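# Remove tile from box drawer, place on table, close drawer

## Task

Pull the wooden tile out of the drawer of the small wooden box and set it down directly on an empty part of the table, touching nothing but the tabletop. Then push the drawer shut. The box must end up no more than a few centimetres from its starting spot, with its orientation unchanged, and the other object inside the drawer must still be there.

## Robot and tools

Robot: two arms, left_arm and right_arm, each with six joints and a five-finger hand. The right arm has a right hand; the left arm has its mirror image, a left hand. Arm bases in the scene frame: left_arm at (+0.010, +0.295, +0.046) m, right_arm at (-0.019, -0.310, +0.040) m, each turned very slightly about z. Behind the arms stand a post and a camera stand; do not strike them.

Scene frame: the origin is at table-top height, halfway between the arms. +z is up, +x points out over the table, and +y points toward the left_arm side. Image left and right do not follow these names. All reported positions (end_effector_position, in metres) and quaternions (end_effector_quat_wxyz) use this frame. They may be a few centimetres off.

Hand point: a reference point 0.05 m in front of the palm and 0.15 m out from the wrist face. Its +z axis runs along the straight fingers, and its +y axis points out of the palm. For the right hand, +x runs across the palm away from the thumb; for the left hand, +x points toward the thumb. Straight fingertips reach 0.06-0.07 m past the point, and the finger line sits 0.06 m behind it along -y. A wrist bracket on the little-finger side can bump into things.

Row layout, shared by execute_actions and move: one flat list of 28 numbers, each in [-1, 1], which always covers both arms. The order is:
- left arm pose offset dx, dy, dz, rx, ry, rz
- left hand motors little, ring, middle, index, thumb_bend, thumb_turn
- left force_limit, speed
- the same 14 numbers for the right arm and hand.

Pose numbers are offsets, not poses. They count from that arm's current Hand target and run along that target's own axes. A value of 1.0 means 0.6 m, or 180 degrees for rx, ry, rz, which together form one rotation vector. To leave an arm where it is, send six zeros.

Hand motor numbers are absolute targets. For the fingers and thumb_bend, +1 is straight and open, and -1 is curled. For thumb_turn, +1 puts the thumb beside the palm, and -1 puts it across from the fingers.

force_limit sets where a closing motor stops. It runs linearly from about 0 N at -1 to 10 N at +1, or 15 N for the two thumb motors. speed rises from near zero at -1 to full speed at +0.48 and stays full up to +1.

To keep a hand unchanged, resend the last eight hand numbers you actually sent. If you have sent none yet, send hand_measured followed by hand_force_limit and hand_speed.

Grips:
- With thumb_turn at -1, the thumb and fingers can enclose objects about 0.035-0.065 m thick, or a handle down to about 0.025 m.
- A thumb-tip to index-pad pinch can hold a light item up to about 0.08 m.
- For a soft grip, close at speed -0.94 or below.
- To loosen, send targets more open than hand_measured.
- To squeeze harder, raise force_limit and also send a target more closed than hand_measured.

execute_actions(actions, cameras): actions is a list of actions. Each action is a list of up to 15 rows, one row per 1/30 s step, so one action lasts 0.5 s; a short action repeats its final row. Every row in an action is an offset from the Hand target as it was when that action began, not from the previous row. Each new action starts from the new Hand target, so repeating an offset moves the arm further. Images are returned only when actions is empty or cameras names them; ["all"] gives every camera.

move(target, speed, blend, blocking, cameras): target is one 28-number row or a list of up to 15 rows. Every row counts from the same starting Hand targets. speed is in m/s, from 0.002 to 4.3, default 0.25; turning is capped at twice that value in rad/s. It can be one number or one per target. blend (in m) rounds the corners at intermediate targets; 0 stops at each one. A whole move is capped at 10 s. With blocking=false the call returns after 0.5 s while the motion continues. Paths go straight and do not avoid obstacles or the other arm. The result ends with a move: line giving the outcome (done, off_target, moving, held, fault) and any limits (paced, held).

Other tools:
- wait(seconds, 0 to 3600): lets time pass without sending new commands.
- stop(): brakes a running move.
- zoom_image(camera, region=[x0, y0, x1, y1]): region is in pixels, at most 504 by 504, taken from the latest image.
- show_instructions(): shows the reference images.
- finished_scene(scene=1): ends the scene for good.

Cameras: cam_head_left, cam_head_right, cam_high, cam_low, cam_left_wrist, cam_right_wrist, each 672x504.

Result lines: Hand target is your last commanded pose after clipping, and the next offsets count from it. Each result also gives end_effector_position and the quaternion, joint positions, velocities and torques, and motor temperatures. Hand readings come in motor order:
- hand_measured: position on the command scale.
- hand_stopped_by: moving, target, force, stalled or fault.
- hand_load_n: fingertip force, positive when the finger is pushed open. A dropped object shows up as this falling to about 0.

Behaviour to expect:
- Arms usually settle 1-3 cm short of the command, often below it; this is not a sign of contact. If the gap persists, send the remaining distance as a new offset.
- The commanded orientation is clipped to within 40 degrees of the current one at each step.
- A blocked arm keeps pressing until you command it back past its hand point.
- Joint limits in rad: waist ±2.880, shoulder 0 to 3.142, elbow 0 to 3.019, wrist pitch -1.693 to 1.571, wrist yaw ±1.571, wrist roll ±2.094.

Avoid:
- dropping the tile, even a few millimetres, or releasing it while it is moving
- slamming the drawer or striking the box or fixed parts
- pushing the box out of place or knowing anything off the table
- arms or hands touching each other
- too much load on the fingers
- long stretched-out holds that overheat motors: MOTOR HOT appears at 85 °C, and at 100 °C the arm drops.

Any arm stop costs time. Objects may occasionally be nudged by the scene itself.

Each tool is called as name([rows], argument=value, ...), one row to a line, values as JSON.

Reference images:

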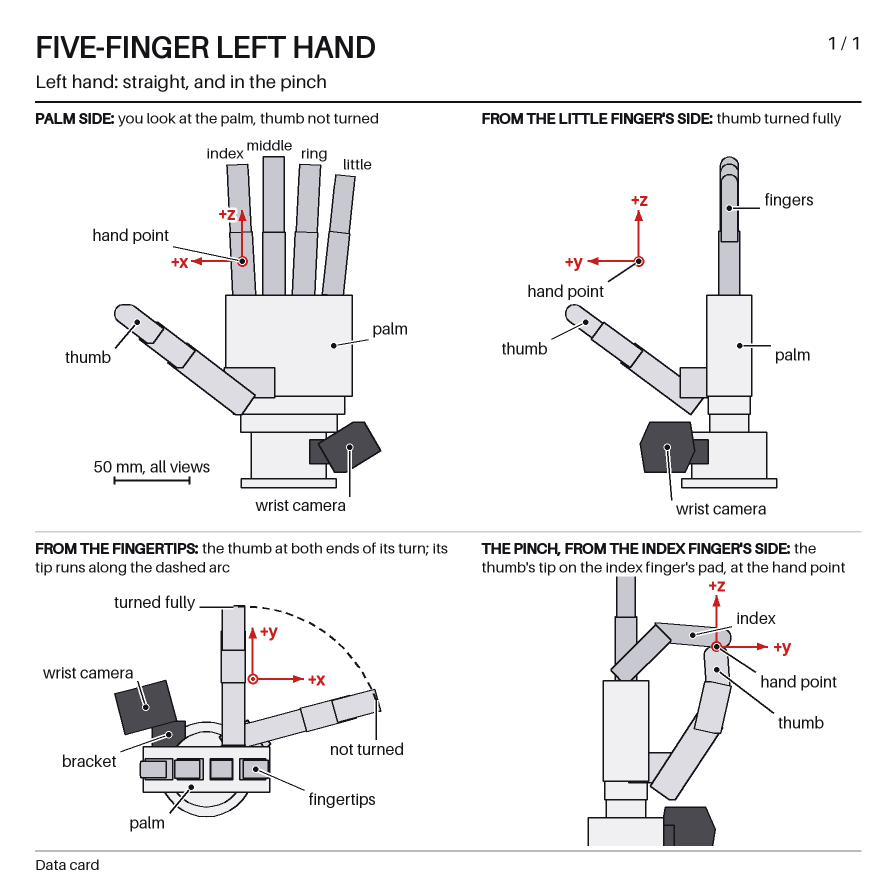

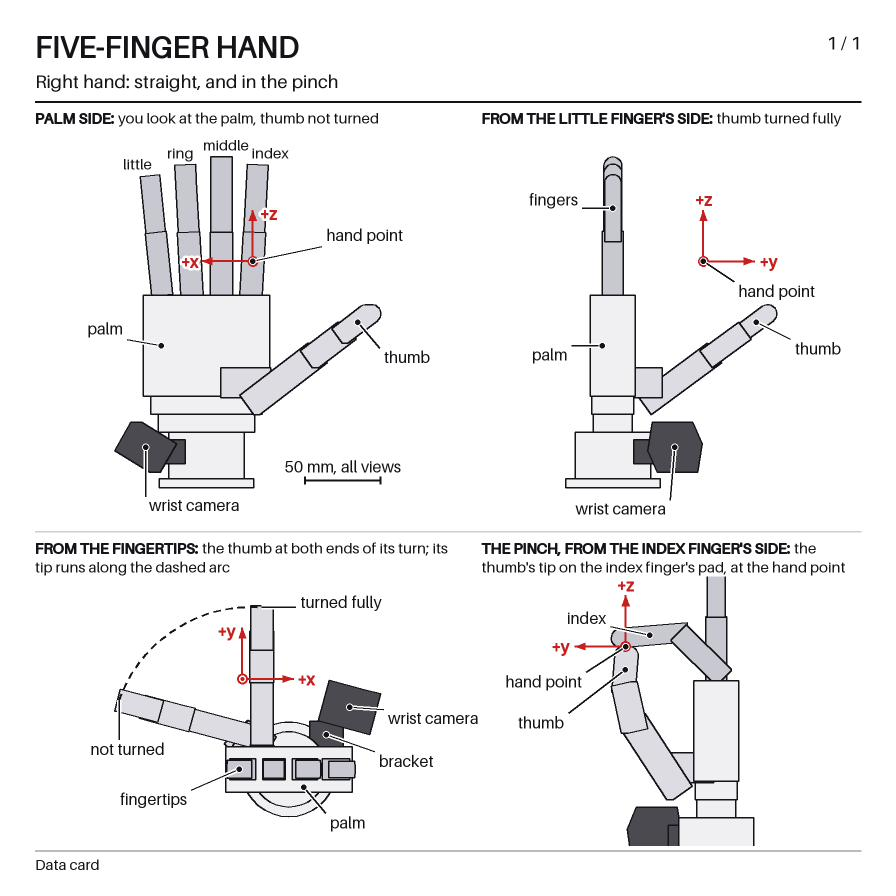

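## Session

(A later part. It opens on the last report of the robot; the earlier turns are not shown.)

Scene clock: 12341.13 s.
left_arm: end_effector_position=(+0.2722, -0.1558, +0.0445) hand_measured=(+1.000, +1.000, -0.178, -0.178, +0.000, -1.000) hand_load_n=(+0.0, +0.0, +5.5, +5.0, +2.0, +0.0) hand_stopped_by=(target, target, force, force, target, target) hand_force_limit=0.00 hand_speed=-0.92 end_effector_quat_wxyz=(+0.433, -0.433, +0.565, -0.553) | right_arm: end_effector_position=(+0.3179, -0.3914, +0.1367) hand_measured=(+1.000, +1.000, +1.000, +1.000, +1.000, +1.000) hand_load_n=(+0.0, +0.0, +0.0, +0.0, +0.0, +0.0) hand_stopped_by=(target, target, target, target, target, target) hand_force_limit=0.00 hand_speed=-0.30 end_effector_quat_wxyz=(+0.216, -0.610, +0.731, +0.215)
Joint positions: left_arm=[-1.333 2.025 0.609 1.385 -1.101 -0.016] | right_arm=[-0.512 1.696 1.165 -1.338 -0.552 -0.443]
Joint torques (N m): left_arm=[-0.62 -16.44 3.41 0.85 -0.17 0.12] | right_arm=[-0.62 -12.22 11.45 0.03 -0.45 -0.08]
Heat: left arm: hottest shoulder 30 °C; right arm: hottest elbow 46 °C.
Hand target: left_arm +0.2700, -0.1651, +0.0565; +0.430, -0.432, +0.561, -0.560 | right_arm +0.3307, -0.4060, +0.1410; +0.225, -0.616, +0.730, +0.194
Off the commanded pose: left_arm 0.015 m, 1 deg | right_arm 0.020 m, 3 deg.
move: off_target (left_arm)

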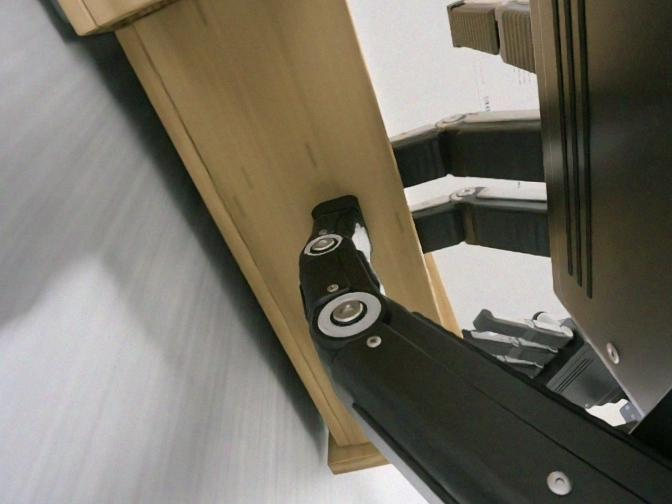

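move([
  [-0.0115,-0.005,0.0108,0,0,0,1,1,-0.25,-0.25,0,-1,0,-0.92,0,0,0,0,0,0,1,1,1,1,1,1,0,-0.3],
], speed=0.03, cameras=["cam_left_wrist"])

zoom_image(camera="cam_left_wrist", region=[50, 0, 170, 80])

Scene clock: 12441.20 s.
left_arm: end_effector_position=(+0.2726, -0.1589, +0.0476) hand_measured=(+1.000, +1.000, -0.178, -0.178, +0.000, -1.000) hand_load_n=(+0.0, -0.5, +5.5, +4.0, +1.5, +0.0) hand_stopped_by=(target, target, force, force, target, target) hand_force_limit=0.00 hand_speed=-0.92 end_effector_quat_wxyz=(+0.429, -0.429, +0.568, -0.556) | right_arm: end_effector_position=(+0.3179, -0.3914, +0.1367) hand_measured=(+1.000, +1.000, +1.000, +1.000, +1.000, +1.000) hand_load_n=(+0.0, +0.0, +0.0, +0.0, +0.0, +0.0) hand_stopped_by=(target, target, target, target, target, target) hand_force_limit=0.00 hand_speed=-0.30 end_effector_quat_wxyz=(+0.216, -0.610, +0.731, +0.215)
Joint positions: left_arm=[-1.329 2.016 0.609 1.381 -1.082 -0.013] | right_arm=[-0.512 1.696 1.165 -1.338 -0.552 -0.443]
Joint torques (N m): left_arm=[0.97 -16.56 2.67 1.24 0.01 0.05] | right_arm=[-0.62 -12.16 11.44 0.03 -0.45 -0.07]
Heat: left arm: hottest shoulder 32 °C; right arm: hottest elbow 46 °C.
Hand target: left_arm +0.2781, -0.1601, +0.0595; +0.431, -0.432, +0.561, -0.560 | right_arm +0.3307, -0.4060, +0.1410; +0.225, -0.616, +0.730, +0.194
Off the commanded pose: left_arm 0.013 m, 1 deg | right_arm 0.020 m, 3 deg.
move: off_target (left_arm)

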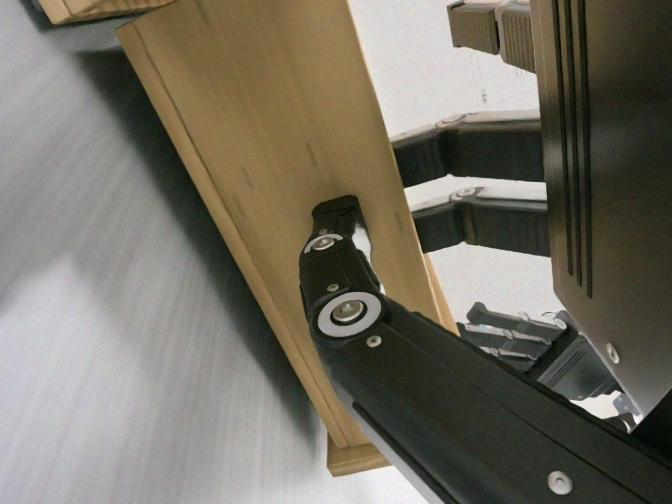

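Scaled by 4.200 from the camera's image (finer frame: 960x720).

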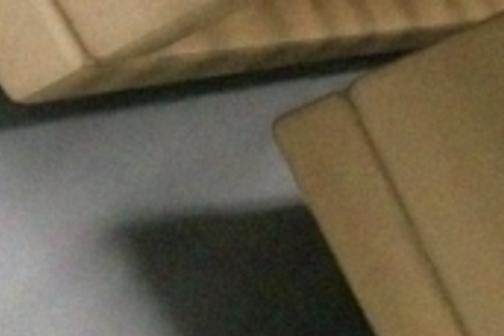

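move([
  [-0.0177,0.0033,-0.0042,0,0,0,1,1,-0.25,-0.25,0,-1,0,-0.92,0,0,0,0,0,0,1,1,1,1,1,1,0,-0.3],
], speed=0.03, cameras=["cam_left_wrist"])

zoom_image(camera="cam_left_wrist", region=[50, 0, 170, 80])

Scene clock: 12459.40 s.
left_arm: end_effector_position=(+0.2735, -0.1509, +0.0451) hand_measured=(+1.000, +1.000, -0.178, -0.178, +0.000, -1.000) hand_load_n=(+0.0, +0.0, +5.5, +4.5, +1.5, +0.0) hand_stopped_by=(target, target, force, force, target, target) hand_force_limit=0.00 hand_speed=-0.92 end_effector_quat_wxyz=(+0.431, -0.427, +0.572, -0.552) | right_arm: end_effector_position=(+0.3179, -0.3914, +0.1367) hand_measured=(+1.000, +1.000, +1.000, +1.000, +1.000, +1.000) hand_load_n=(+0.0, +0.0, +0.0, +0.0, +0.0, +0.0) hand_stopped_by=(target, target, target, target, target, target) hand_force_limit=0.00 hand_speed=-0.30 end_effector_quat_wxyz=(+0.216, -0.610, +0.731, +0.215)
Joint positions: left_arm=[-1.322 2.011 0.591 1.38 -1.074 -0.013] | right_arm=[-0.512 1.696 1.165 -1.338 -0.552 -0.443]
Joint torques (N m): left_arm=[0.97 -15.97 1.77 2.03 0 0.08] | right_arm=[-0.62 -12.22 11.44 0.02 -0.45 -0.08]
Heat: left arm: hottest shoulder 32 °C; right arm: hottest elbow 46 °C.
Hand target: left_arm +0.2783, -0.1491, +0.0574; +0.431, -0.432, +0.561, -0.560 | right_arm +0.3307, -0.4060, +0.1410; +0.225, -0.616, +0.730, +0.194
Off the commanded pose: left_arm 0.013 m, 2 deg | right_arm 0.020 m, 3 deg.
move: off_target (left_arm)

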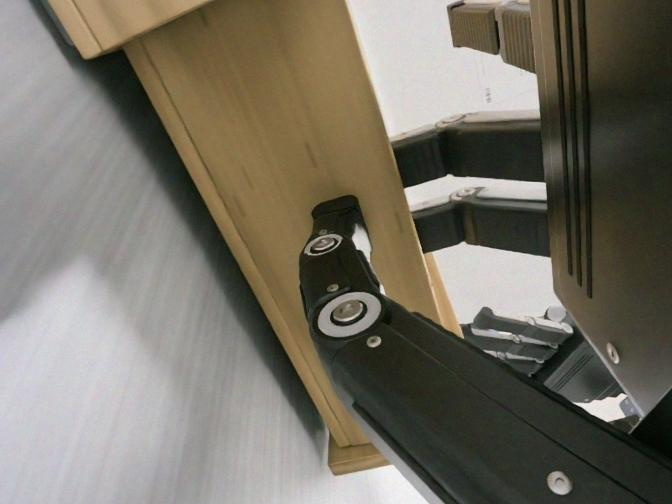

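Scaled by 4.200 from the camera's image (finer frame: 960x720).

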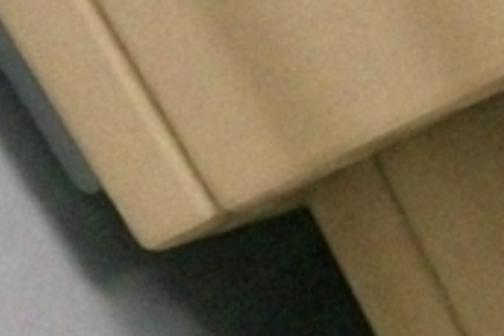

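execute_actions(actions=[], cameras=["cam_right_wrist","cam_high"])

zoom_image(camera="cam_right_wrist", region=[160, 170, 250, 290])

zoom_image(camera="cam_high", region=[200, 280, 300, 400])

Scene clock: 12470.80 s.
left_arm: end_effector_position=(+0.2735, -0.1509, +0.0451) hand_measured=(+1.000, +1.000, -0.178, -0.178, +0.000, -1.000) hand_load_n=(+0.0, +0.0, +6.0, +4.5, +2.0, +0.0) hand_stopped_by=(target, target, force, force, target, target) hand_force_limit=0.00 hand_speed=-0.92 end_effector_quat_wxyz=(+0.431, -0.427, +0.572, -0.552) | right_arm: end_effector_position=(+0.3179, -0.3914, +0.1367) hand_measured=(+1.000, +1.000, +1.000, +1.000, +1.000, +1.000) hand_load_n=(+0.0, +0.0, +0.0, +0.0, -0.5, +0.0) hand_stopped_by=(target, target, target, target, target, target) hand_force_limit=0.00 hand_speed=-0.30 end_effector_quat_wxyz=(+0.216, -0.610, +0.731, +0.215)
Joint positions: left_arm=[-1.322 2.011 0.591 1.38 -1.074 -0.013] | right_arm=[-0.512 1.696 1.165 -1.338 -0.552 -0.443]
Joint velocities: within noise
Joint torques (N m): left_arm=[0.91 -15.79 1.83 2.07 -0.03 0.07] | right_arm=[-0.62 -12.22 11.44 0.05 -0.45 -0.08]
Motor temperatures (°C): left_arm=[26 32 28 28 25 29] | right_arm=[29 33 46 24 26 29]
Heat: left arm: hottest shoulder 32 °C; right arm: hottest elbow 46 °C.
Hand target: left_arm +0.2783, -0.1491, +0.0574; +0.431, -0.432, +0.561, -0.560 | right_arm +0.3307, -0.4060, +0.1410; +0.225, -0.616, +0.730, +0.194
Off the commanded pose: left_arm 0.013 m, 2 deg | right_arm 0.020 m, 3 deg.
Images, in order (width x height): cam_high 672x504, cam_right_wrist 672x504.

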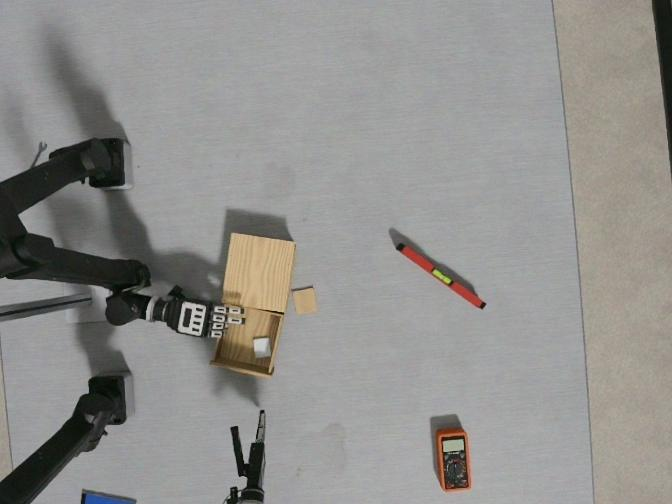

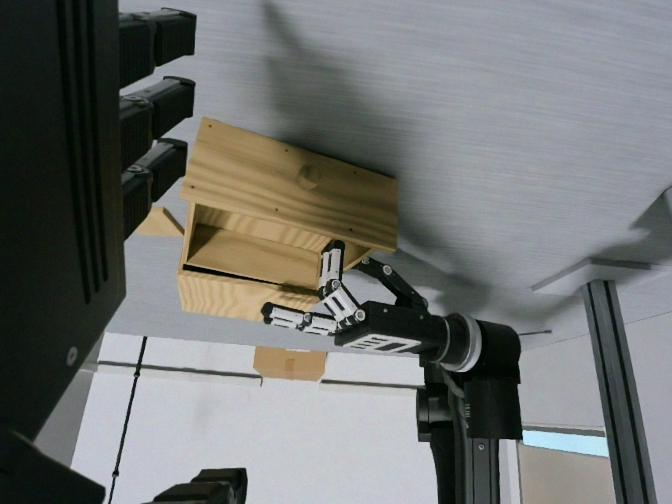

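Scaled by 4.200 from the camera's image (finer frame: 960x720).

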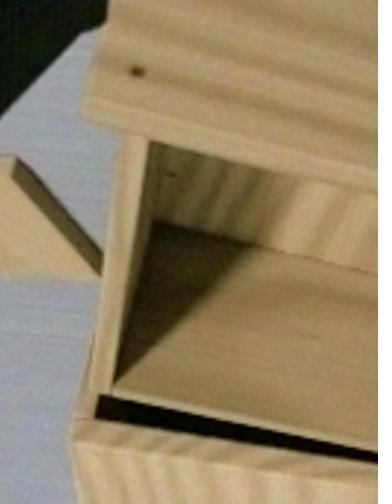

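Scaled by 4.200 from the camera's image (finer frame: 960x720).

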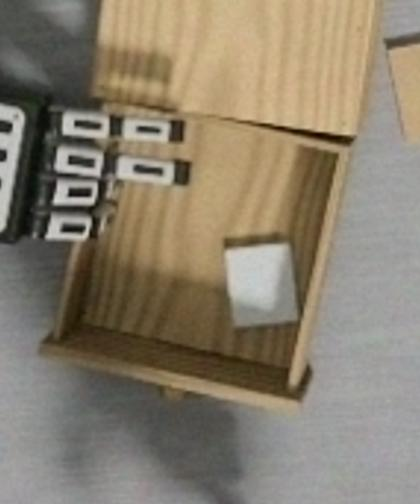

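move([
  [-0.014,0,-0.0013,0,0,0,1,1,-0.25,-0.25,0,-1,0,-0.92,0,0,0,0,0,0,1,1,1,1,1,1,0,-0.3],
], speed=0.03, cameras=["cam_left_wrist","cam_right_wrist","cam_high"])

zoom_image(camera="cam_left_wrist", region=[50, 0, 170, 80])

zoom_image(camera="cam_right_wrist", region=[160, 170, 250, 290])

zoom_image(camera="cam_high", region=[180, 220, 340, 400])

Scene clock: 12489.73 s.
left_arm: end_effector_position=(+0.2732, -0.1446, +0.0447) hand_measured=(+1.000, +1.000, -0.178, -0.178, +0.000, -1.000) hand_load_n=(+0.0, +0.0, +6.0, +4.0, +2.0, +0.0) hand_stopped_by=(target, target, force, force, target, target) hand_force_limit=0.00 hand_speed=-0.92 end_effector_quat_wxyz=(+0.429, -0.425, +0.574, -0.553) | right_arm: end_effector_position=(+0.3179, -0.3914, +0.1367) hand_measured=(+1.000, +1.000, +1.000, +1.000, +1.000, +1.000) hand_load_n=(+0.0, +0.0, +0.0, +0.0, +0.0, +0.0) hand_stopped_by=(target, target, target, target, target, target) hand_force_limit=0.00 hand_speed=-0.30 end_effector_quat_wxyz=(+0.216, -0.610, +0.731, +0.215)
Joint positions: left_arm=[-1.317 2.007 0.571 1.394 -1.062 -0.013] | right_arm=[-0.512 1.696 1.165 -1.338 -0.552 -0.443]
Joint torques (N m): left_arm=[1.14 -15.74 1.57 2.17 -0.15 0.07] | right_arm=[-0.56 -12.16 11.45 0.02 -0.45 -0.07]
Heat: left arm: hottest shoulder 32 °C; right arm: hottest elbow 46 °C.
Hand target: left_arm +0.2797, -0.1409, +0.0574; +0.431, -0.432, +0.561, -0.560 | right_arm +0.3307, -0.4060, +0.1410; +0.225, -0.616, +0.730, +0.194
Off the commanded pose: left_arm 0.015 m, 2 deg | right_arm 0.020 m, 3 deg.
move: off_target (left_arm)
Images, in order (width x height): cam_high 672x504, cam_left_wrist 672x504, cam_right_wrist 672x504.

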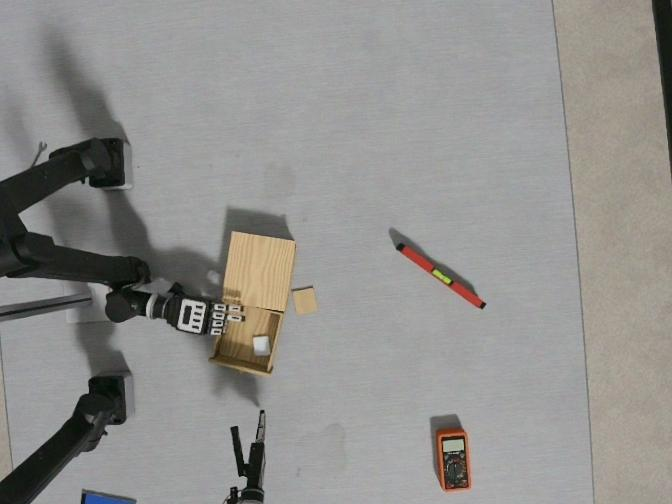

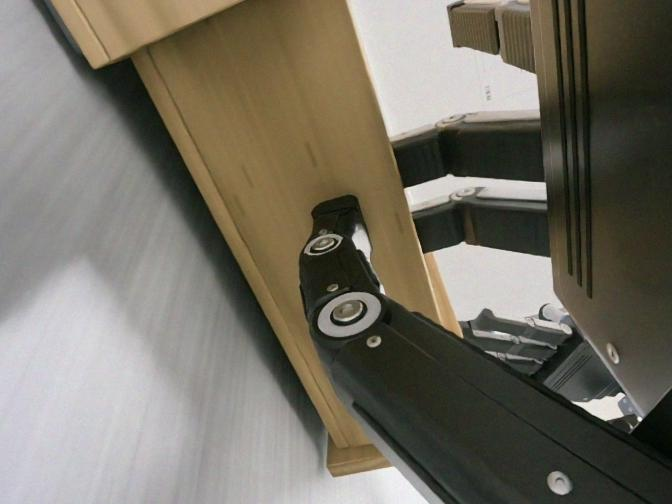

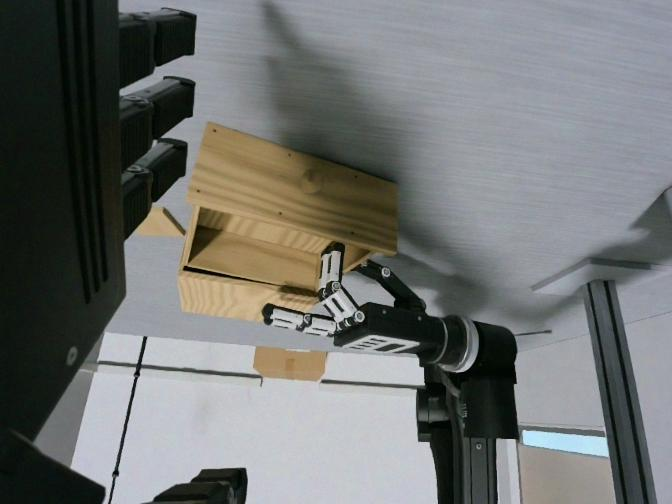

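Scaled by 4.200 from the camera's image (finer frame: 960x720).

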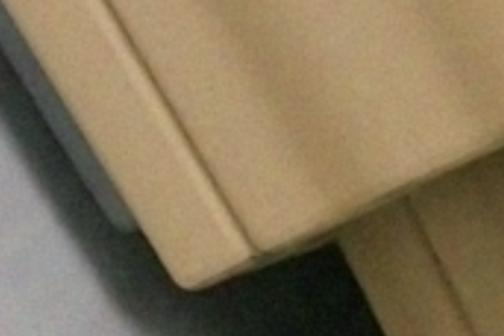

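Scaled by 4.200 from the camera's image (finer frame: 960x720).

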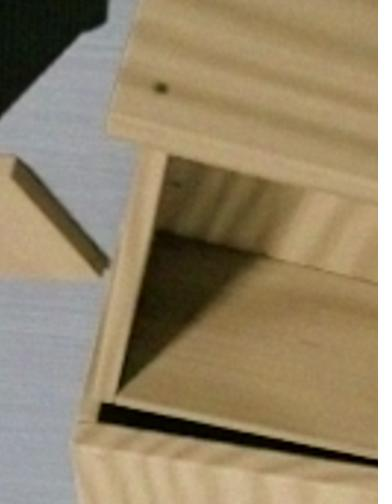

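Scaled by 2.800 from the camera's image (finer frame: 960x720).

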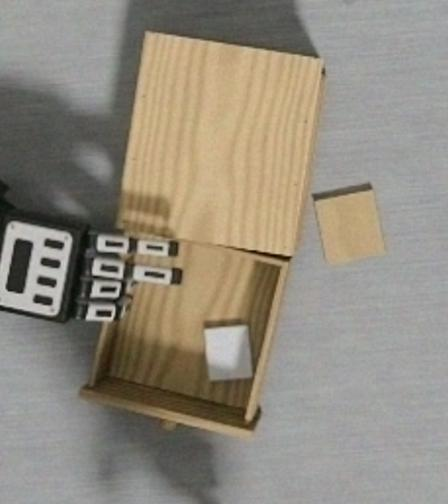

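move([
  [0.0069,0.0273,-0.002,0,0,0,1,1,-0.25,-0.25,0,-1,0,-0.92,0,0,0,0,0,0,1,1,1,1,1,1,0,-0.3],
], speed=0.03, cameras=["cam_left_wrist","cam_right_wrist","cam_high"])

zoom_image(camera="cam_left_wrist", region=[50, 0, 170, 80])

zoom_image(camera="cam_right_wrist", region=[160, 170, 250, 290])

zoom_image(camera="cam_high", region=[180, 220, 340, 400])

Scene clock: 12632.23 s.
left_arm: end_effector_position=(+0.2738, -0.1440, +0.0443) hand_measured=(+1.000, +1.000, -0.178, -0.178, +0.000, -1.000) hand_load_n=(+0.0, +0.0, +6.0, +4.0, +2.0, +0.0) hand_stopped_by=(target, target, force, force, target, target) hand_force_limit=0.00 hand_speed=-0.92 end_effector_quat_wxyz=(+0.427, -0.429, +0.565, -0.560) | right_arm: end_effector_position=(+0.3179, -0.3914, +0.1367) hand_measured=(+1.000, +1.000, +1.000, +1.000, +1.000, +1.000) hand_load_n=(+0.0, +0.0, +0.5, +0.0, +0.0, +0.0) hand_stopped_by=(target, target, target, target, target, target) hand_force_limit=0.00 hand_speed=-0.30 end_effector_quat_wxyz=(+0.216, -0.610, +0.731, +0.215)
Joint positions: left_arm=[-1.316 2.027 0.571 1.439 -1.067 -0.013] | right_arm=[-0.512 1.696 1.165 -1.338 -0.552 -0.443]
Joint torques (N m): left_arm=[0.5 -11.69 2.86 1.98 -0.26 0.06] | right_arm=[-0.56 -12.16 11.45 0.03 -0.45 -0.08]
Heat: left arm: hottest shoulder 31 °C; right arm: hottest elbow 46 °C.
Hand target: left_arm +0.2776, -0.1445, +0.0410; +0.431, -0.432, +0.561, -0.560 | right_arm +0.3307, -0.4060, +0.1410; +0.225, -0.616, +0.730, +0.194
Off the commanded pose: left_arm 0.005 m, 1 deg | right_arm 0.020 m, 3 deg.
move: done
Images, in order (width x height): cam_high 672x504, cam_left_wrist 672x504, cam_right_wrist 672x504.

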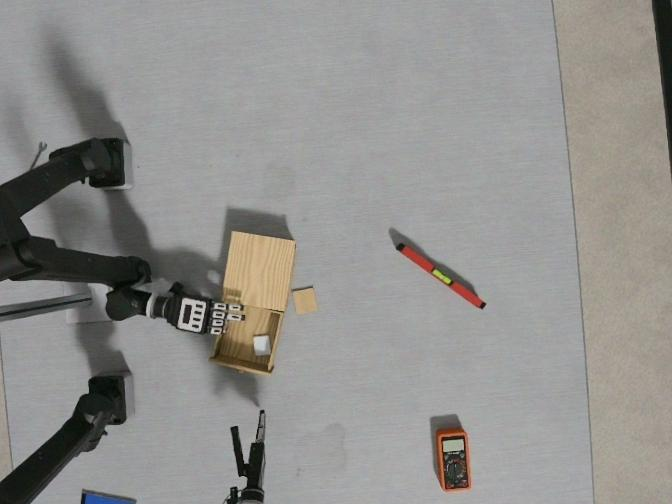

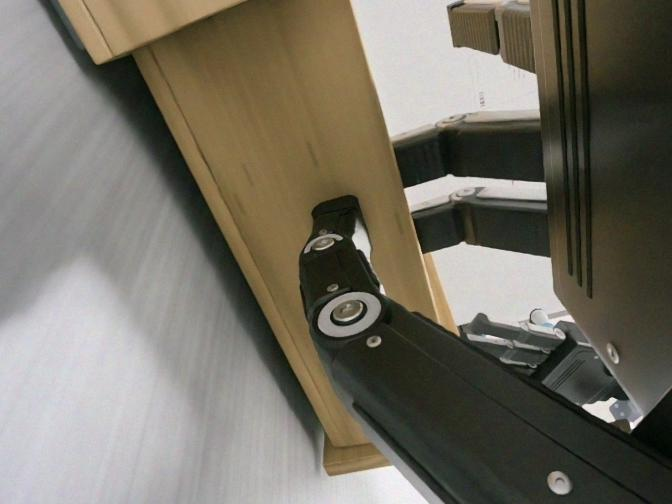

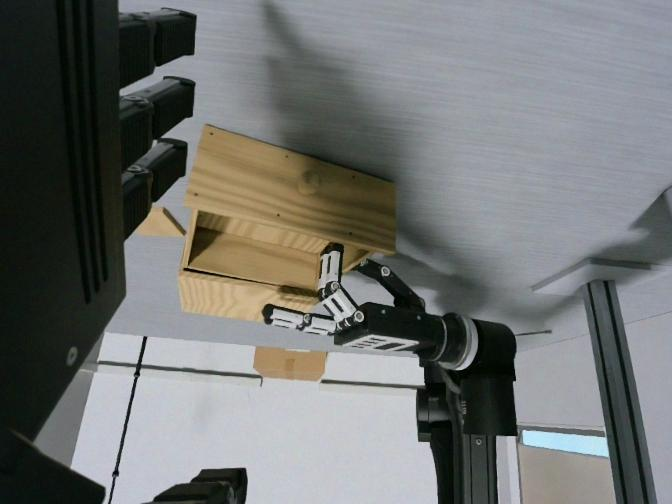

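Scaled by 4.200 from the camera's image (finer frame: 960x720).

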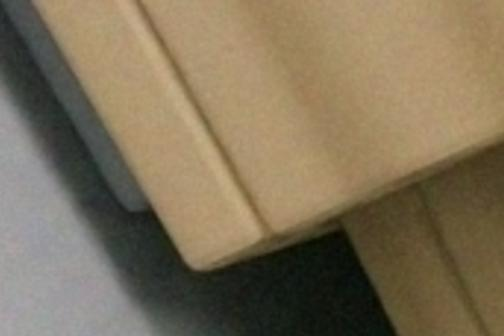

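Scaled by 4.200 from the camera's image (finer frame: 960x720).

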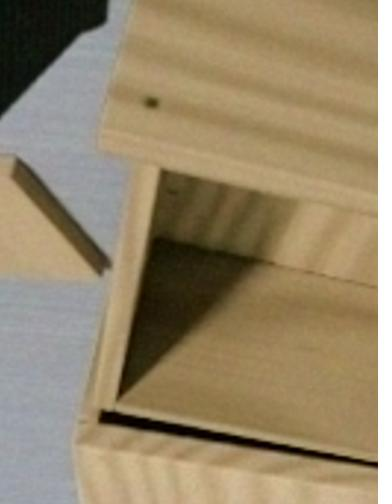

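Scaled by 2.800 from the camera's image (finer frame: 960x720).

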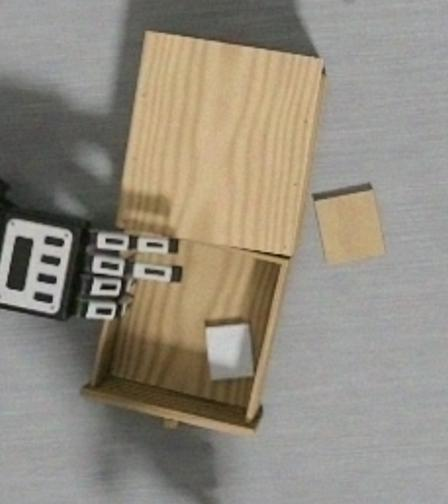

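move([
  [0,-0.0083,0,0,0,0,1,1,-0.25,-0.25,0,-1,0,-0.92,0,0,0,0,0,0,1,1,1,1,1,1,0,-0.3],
  [0,-0.0083,0,0,0,0,1,1,0.1,0.1,0,-1,-0.4,-0.6,0,0,0,0,0,0,1,1,1,1,1,1,0,-0.3],
], speed=0.03, cameras=["cam_left_wrist","cam_right_wrist","cam_high"])

zoom_image(camera="cam_left_wrist", region=[50, 0, 170, 80])

zoom_image(camera="cam_right_wrist", region=[160, 170, 250, 290])

zoom_image(camera="cam_right_wrist", region=[170, 100, 410, 330])

Scene clock: 12651.87 s.
left_arm: end_effector_position=(+0.2740, -0.1435, +0.0443) hand_measured=(+1.000, +1.000, +0.100, +0.100, +0.000, -1.000) hand_load_n=(+0.0, +0.0, +0.0, +0.0, +0.0, +0.0) hand_stopped_by=(target, target, target, target, target, target) hand_force_limit=-0.40 hand_speed=-0.60 end_effector_quat_wxyz=(+0.428, -0.430, +0.565, -0.559) | right_arm: end_effector_position=(+0.3179, -0.3914, +0.1367) hand_measured=(+1.000, +1.000, +1.000, +1.000, +1.000, +1.000) hand_load_n=(+0.0, +0.5, -0.5, +0.0, +0.0, +0.0) hand_stopped_by=(target, target, target, target, target, target) hand_force_limit=0.00 hand_speed=-0.30 end_effector_quat_wxyz=(+0.216, -0.610, +0.731, +0.215)
Joint positions: left_arm=[-1.316 2.027 0.571 1.439 -1.07 -0.012] | right_arm=[-0.512 1.696 1.165 -1.338 -0.552 -0.443]
Joint torques (N m): left_arm=[0.62 -13.57 2.65 1.58 -0.14 0.06] | right_arm=[-0.62 -12.22 11.45 0.03 -0.45 -0.08]
Heat: left arm: hottest shoulder 31 °C; right arm: hottest elbow 46 °C.
Hand target: left_arm +0.2776, -0.1445, +0.0460; +0.431, -0.432, +0.561, -0.560 | right_arm +0.3307, -0.4060, +0.1410; +0.225, -0.616, +0.730, +0.194
Off the commanded pose: left_arm 0.004 m, 1 deg | right_arm 0.020 m, 3 deg.
move: done
Images, in order (width x height): cam_high 672x504, cam_left_wrist 672x504, cam_right_wrist 672x504.

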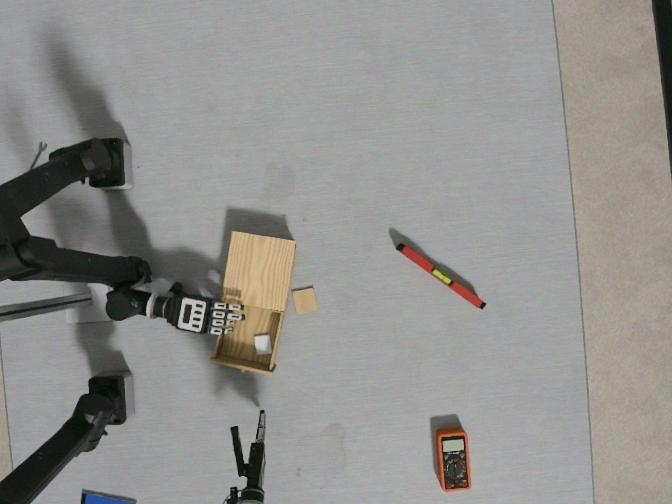

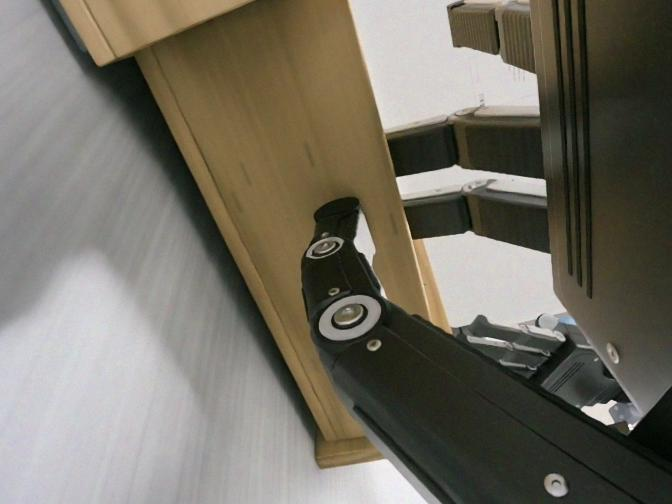

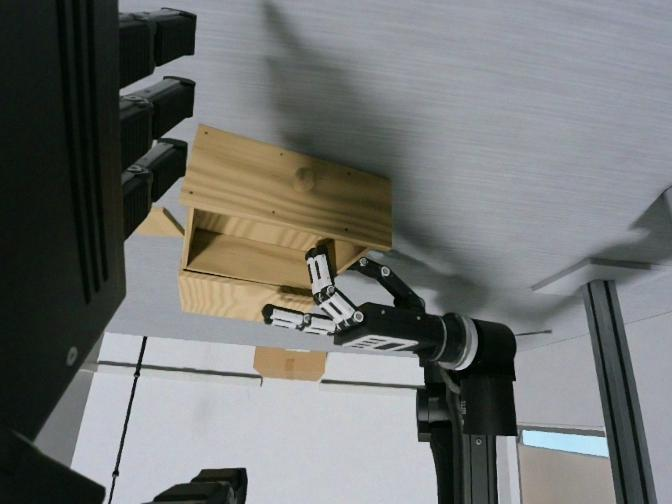

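Scaled by 4.200 from the camera's image (finer frame: 960x720).

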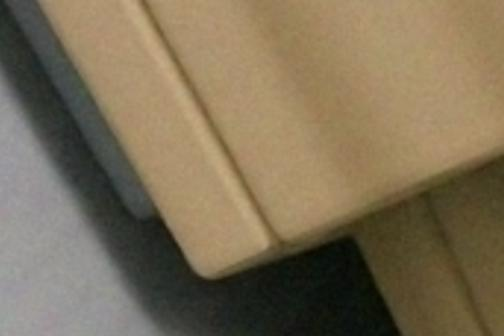

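Scaled by 4.200 from the camera's image (finer frame: 960x720).

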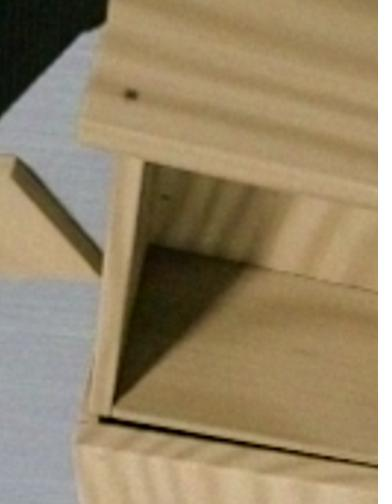

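Scaled by 2.100 from the camera's image (finer frame: 960x720).

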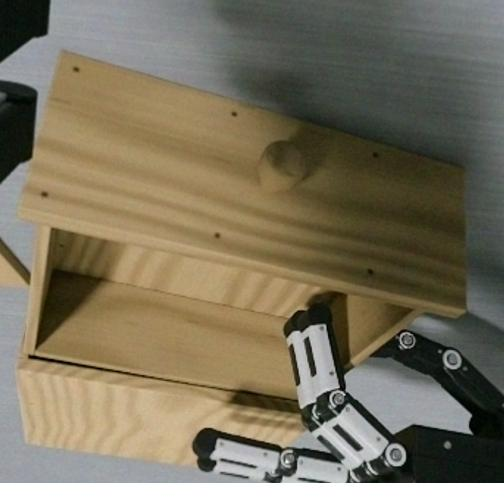

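execute_actions(actions=[], cameras=["cam_high","cam_low","cam_head_right","cam_head_left"])

zoom_image(camera="cam_high", region=[180, 220, 340, 400])

zoom_image(camera="cam_low", region=[250, 300, 504, 504])

Scene clock: 12660.77 s.
left_arm: end_effector_position=(+0.2740, -0.1435, +0.0443) hand_measured=(+1.000, +1.000, +0.100, +0.100, +0.000, -1.000) hand_load_n=(+0.0, +0.0, +0.0, +0.0, +0.0, +0.0) hand_stopped_by=(target, target, target, target, target, target) hand_force_limit=-0.40 hand_speed=-0.60 end_effector_quat_wxyz=(+0.428, -0.430, +0.565, -0.559) | right_arm: end_effector_position=(+0.3179, -0.3914, +0.1367) hand_measured=(+1.000, +1.000, +1.000, +1.000, +1.000, +1.000) hand_load_n=(+0.0, +0.0, +0.0, +0.0, +0.0, +0.0) hand_stopped_by=(target, target, target, target, target, target) hand_force_limit=0.00 hand_speed=-0.30 end_effector_quat_wxyz=(+0.216, -0.610, +0.731, +0.215)
Joint positions: left_arm=[-1.316 2.027 0.571 1.439 -1.07 -0.012] | right_arm=[-0.512 1.696 1.165 -1.338 -0.552 -0.443]
Joint velocities: within noise
Joint torques (N m): left_arm=[0.56 -13.22 2.65 1.58 -0.16 0.06] | right_arm=[-0.62 -12.22 11.44 0.03 -0.45 -0.08]
Motor temperatures (°C): left_arm=[26 30 27 28 25 29] | right_arm=[29 33 46 24 26 29]
Heat: left arm: hottest shoulder 30 °C; right arm: hottest elbow 46 °C.
Hand target: left_arm +0.2776, -0.1445, +0.0460; +0.431, -0.432, +0.561, -0.560 | right_arm +0.3307, -0.4060, +0.1410; +0.225, -0.616, +0.730, +0.194
Off the commanded pose: left_arm 0.004 m, 1 deg | right_arm 0.020 m, 3 deg.
Images, in order (width x height): cam_head_left 672x504, cam_head_right 672x504, cam_high 672x504, cam_low 672x504.

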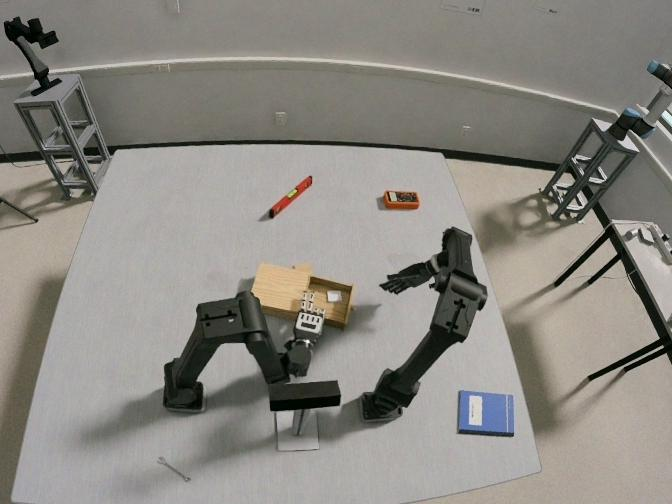

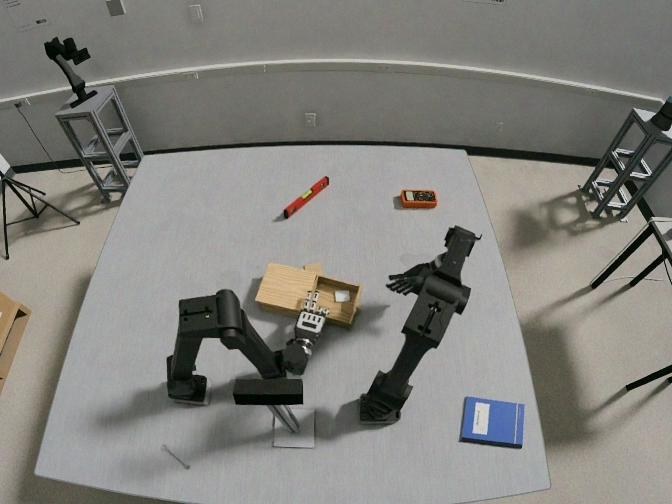

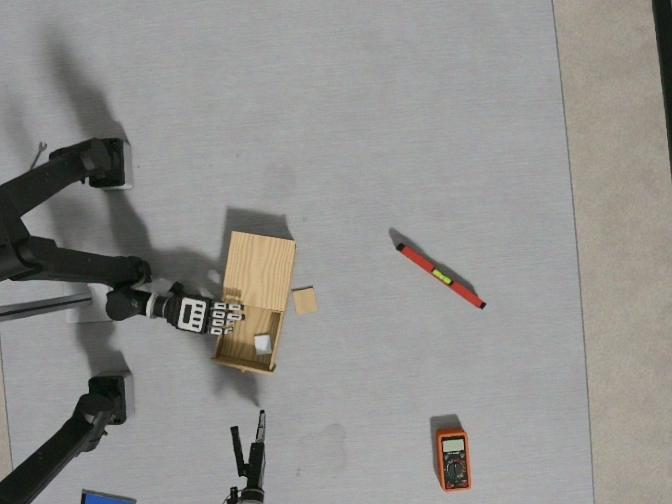

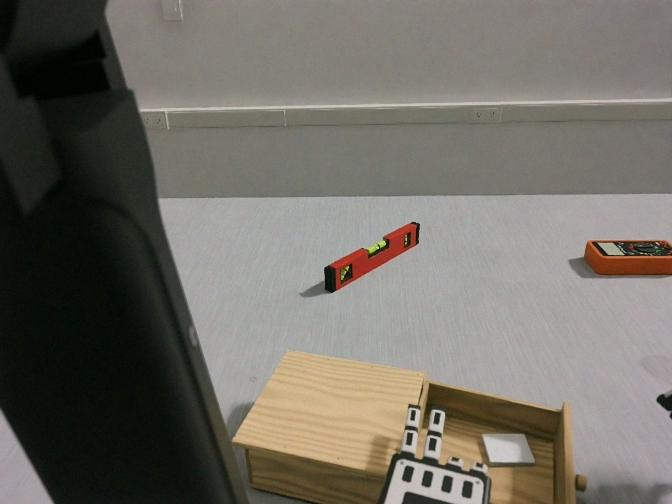

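Scaled by 2.800 from the camera's image (finer frame: 960x720).

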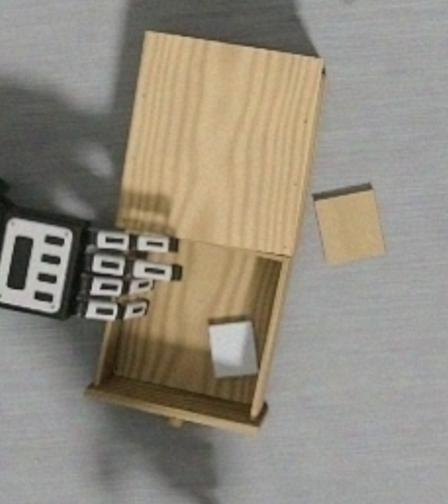

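Scaled by 1.984 from the camera's image (finer frame: 960x720).

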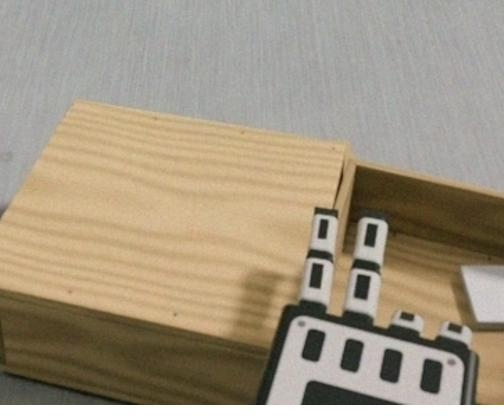

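move([
  [0,0,-0.004,0,0,0,1,1,0.35,0.35,0,-1,-0.4,-0.6,0,0,0,0,0,0,1,1,1,1,1,1,0,-0.3],
  [0,-0.2,-0.008,0,0,0,1,1,0.35,0.35,0,-1,-0.4,-0.6,0,0,0,0,0,0,-1,-1,-1,1,1,1,0,-0.3],
], speed=0.06, cameras=["cam_right_wrist","cam_high"])

zoom_image(camera="cam_right_wrist", region=[170, 100, 410, 330])

zoom_image(camera="cam_high", region=[200, 280, 300, 400])

Scene clock: 12709.37 s.
left_arm: end_effector_position=(+0.2749, -0.1419, +0.1617) hand_measured=(+1.000, +1.000, +0.350, +0.350, +0.000, -1.000) hand_load_n=(+0.0, +0.0, +0.0, +0.0, +0.0, +0.0) hand_stopped_by=(target, target, target, target, target, target) hand_force_limit=-0.40 hand_speed=-0.60 end_effector_quat_wxyz=(+0.430, -0.435, +0.559, -0.560) | right_arm: end_effector_position=(+0.3179, -0.3915, +0.1367) hand_measured=(-1.000, -1.000, -1.000, +1.000, +1.000, +1.000) hand_load_n=(+0.0, +0.0, +0.0, +0.0, +0.0, +0.0) hand_stopped_by=(target, target, target, target, target, target) hand_force_limit=0.00 hand_speed=-0.30 end_effector_quat_wxyz=(+0.216, -0.610, +0.731, +0.215)
Joint positions: left_arm=[-1.316 1.601 0.557 1.038 -1.08 -0.012] | right_arm=[-0.512 1.696 1.165 -1.338 -0.552 -0.444]
Joint torques (N m): left_arm=[-0.09 -12.22 5.83 0.8 -0.15 0.07] | right_arm=[-0.62 -12.16 11.43 0.02 -0.43 -0.06]
Heat: left arm: hottest shoulder 30 °C; right arm: hottest elbow 46 °C.
Hand target: left_arm +0.2732, -0.1431, +0.1660; +0.431, -0.432, +0.561, -0.560 | right_arm +0.3306, -0.4059, +0.1410; +0.225, -0.616, +0.730, +0.194
Off the commanded pose: left_arm 0.005 m, 0 deg | right_arm 0.020 m, 3 deg.
move: done; target 2's new numbers were sent with right_arm's hand 0.020 m and 3 deg from that target
Images, in order (width x height): cam_high 672x504, cam_right_wrist 672x504.

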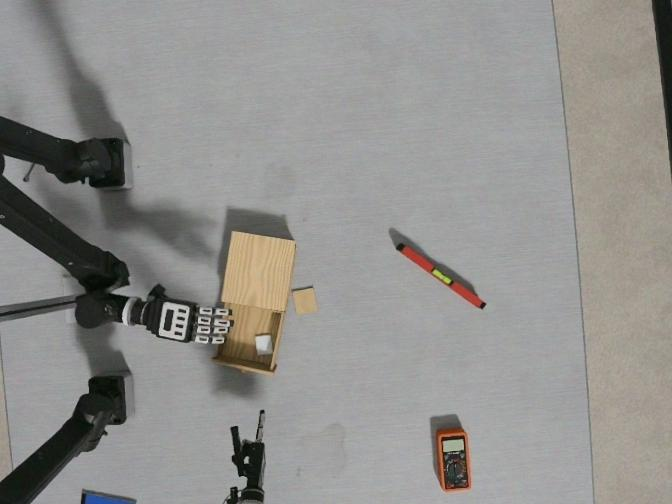

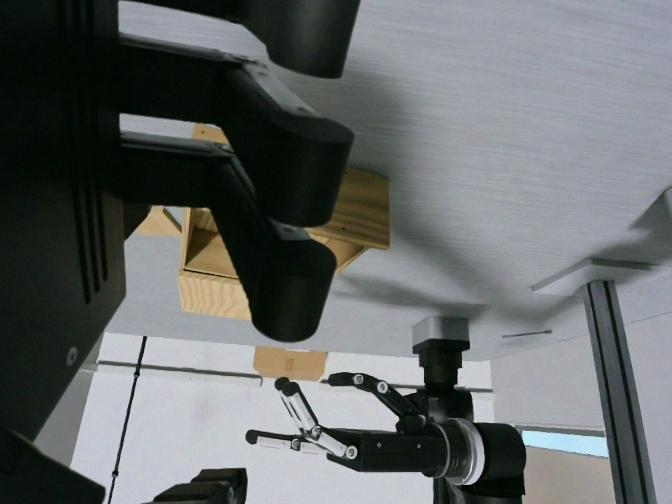

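Scaled by 2.100 from the camera's image (finer frame: 960x720).

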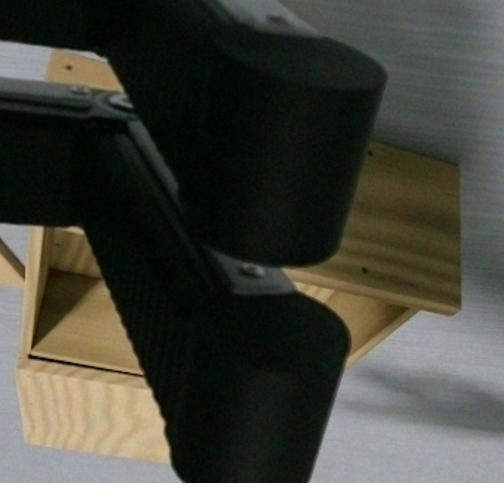

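Scaled by 4.200 from the camera's image (finer frame: 960x720).

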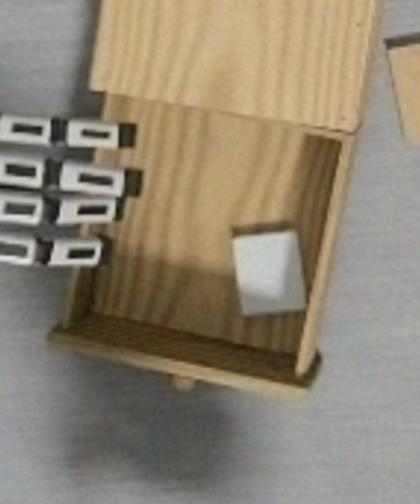

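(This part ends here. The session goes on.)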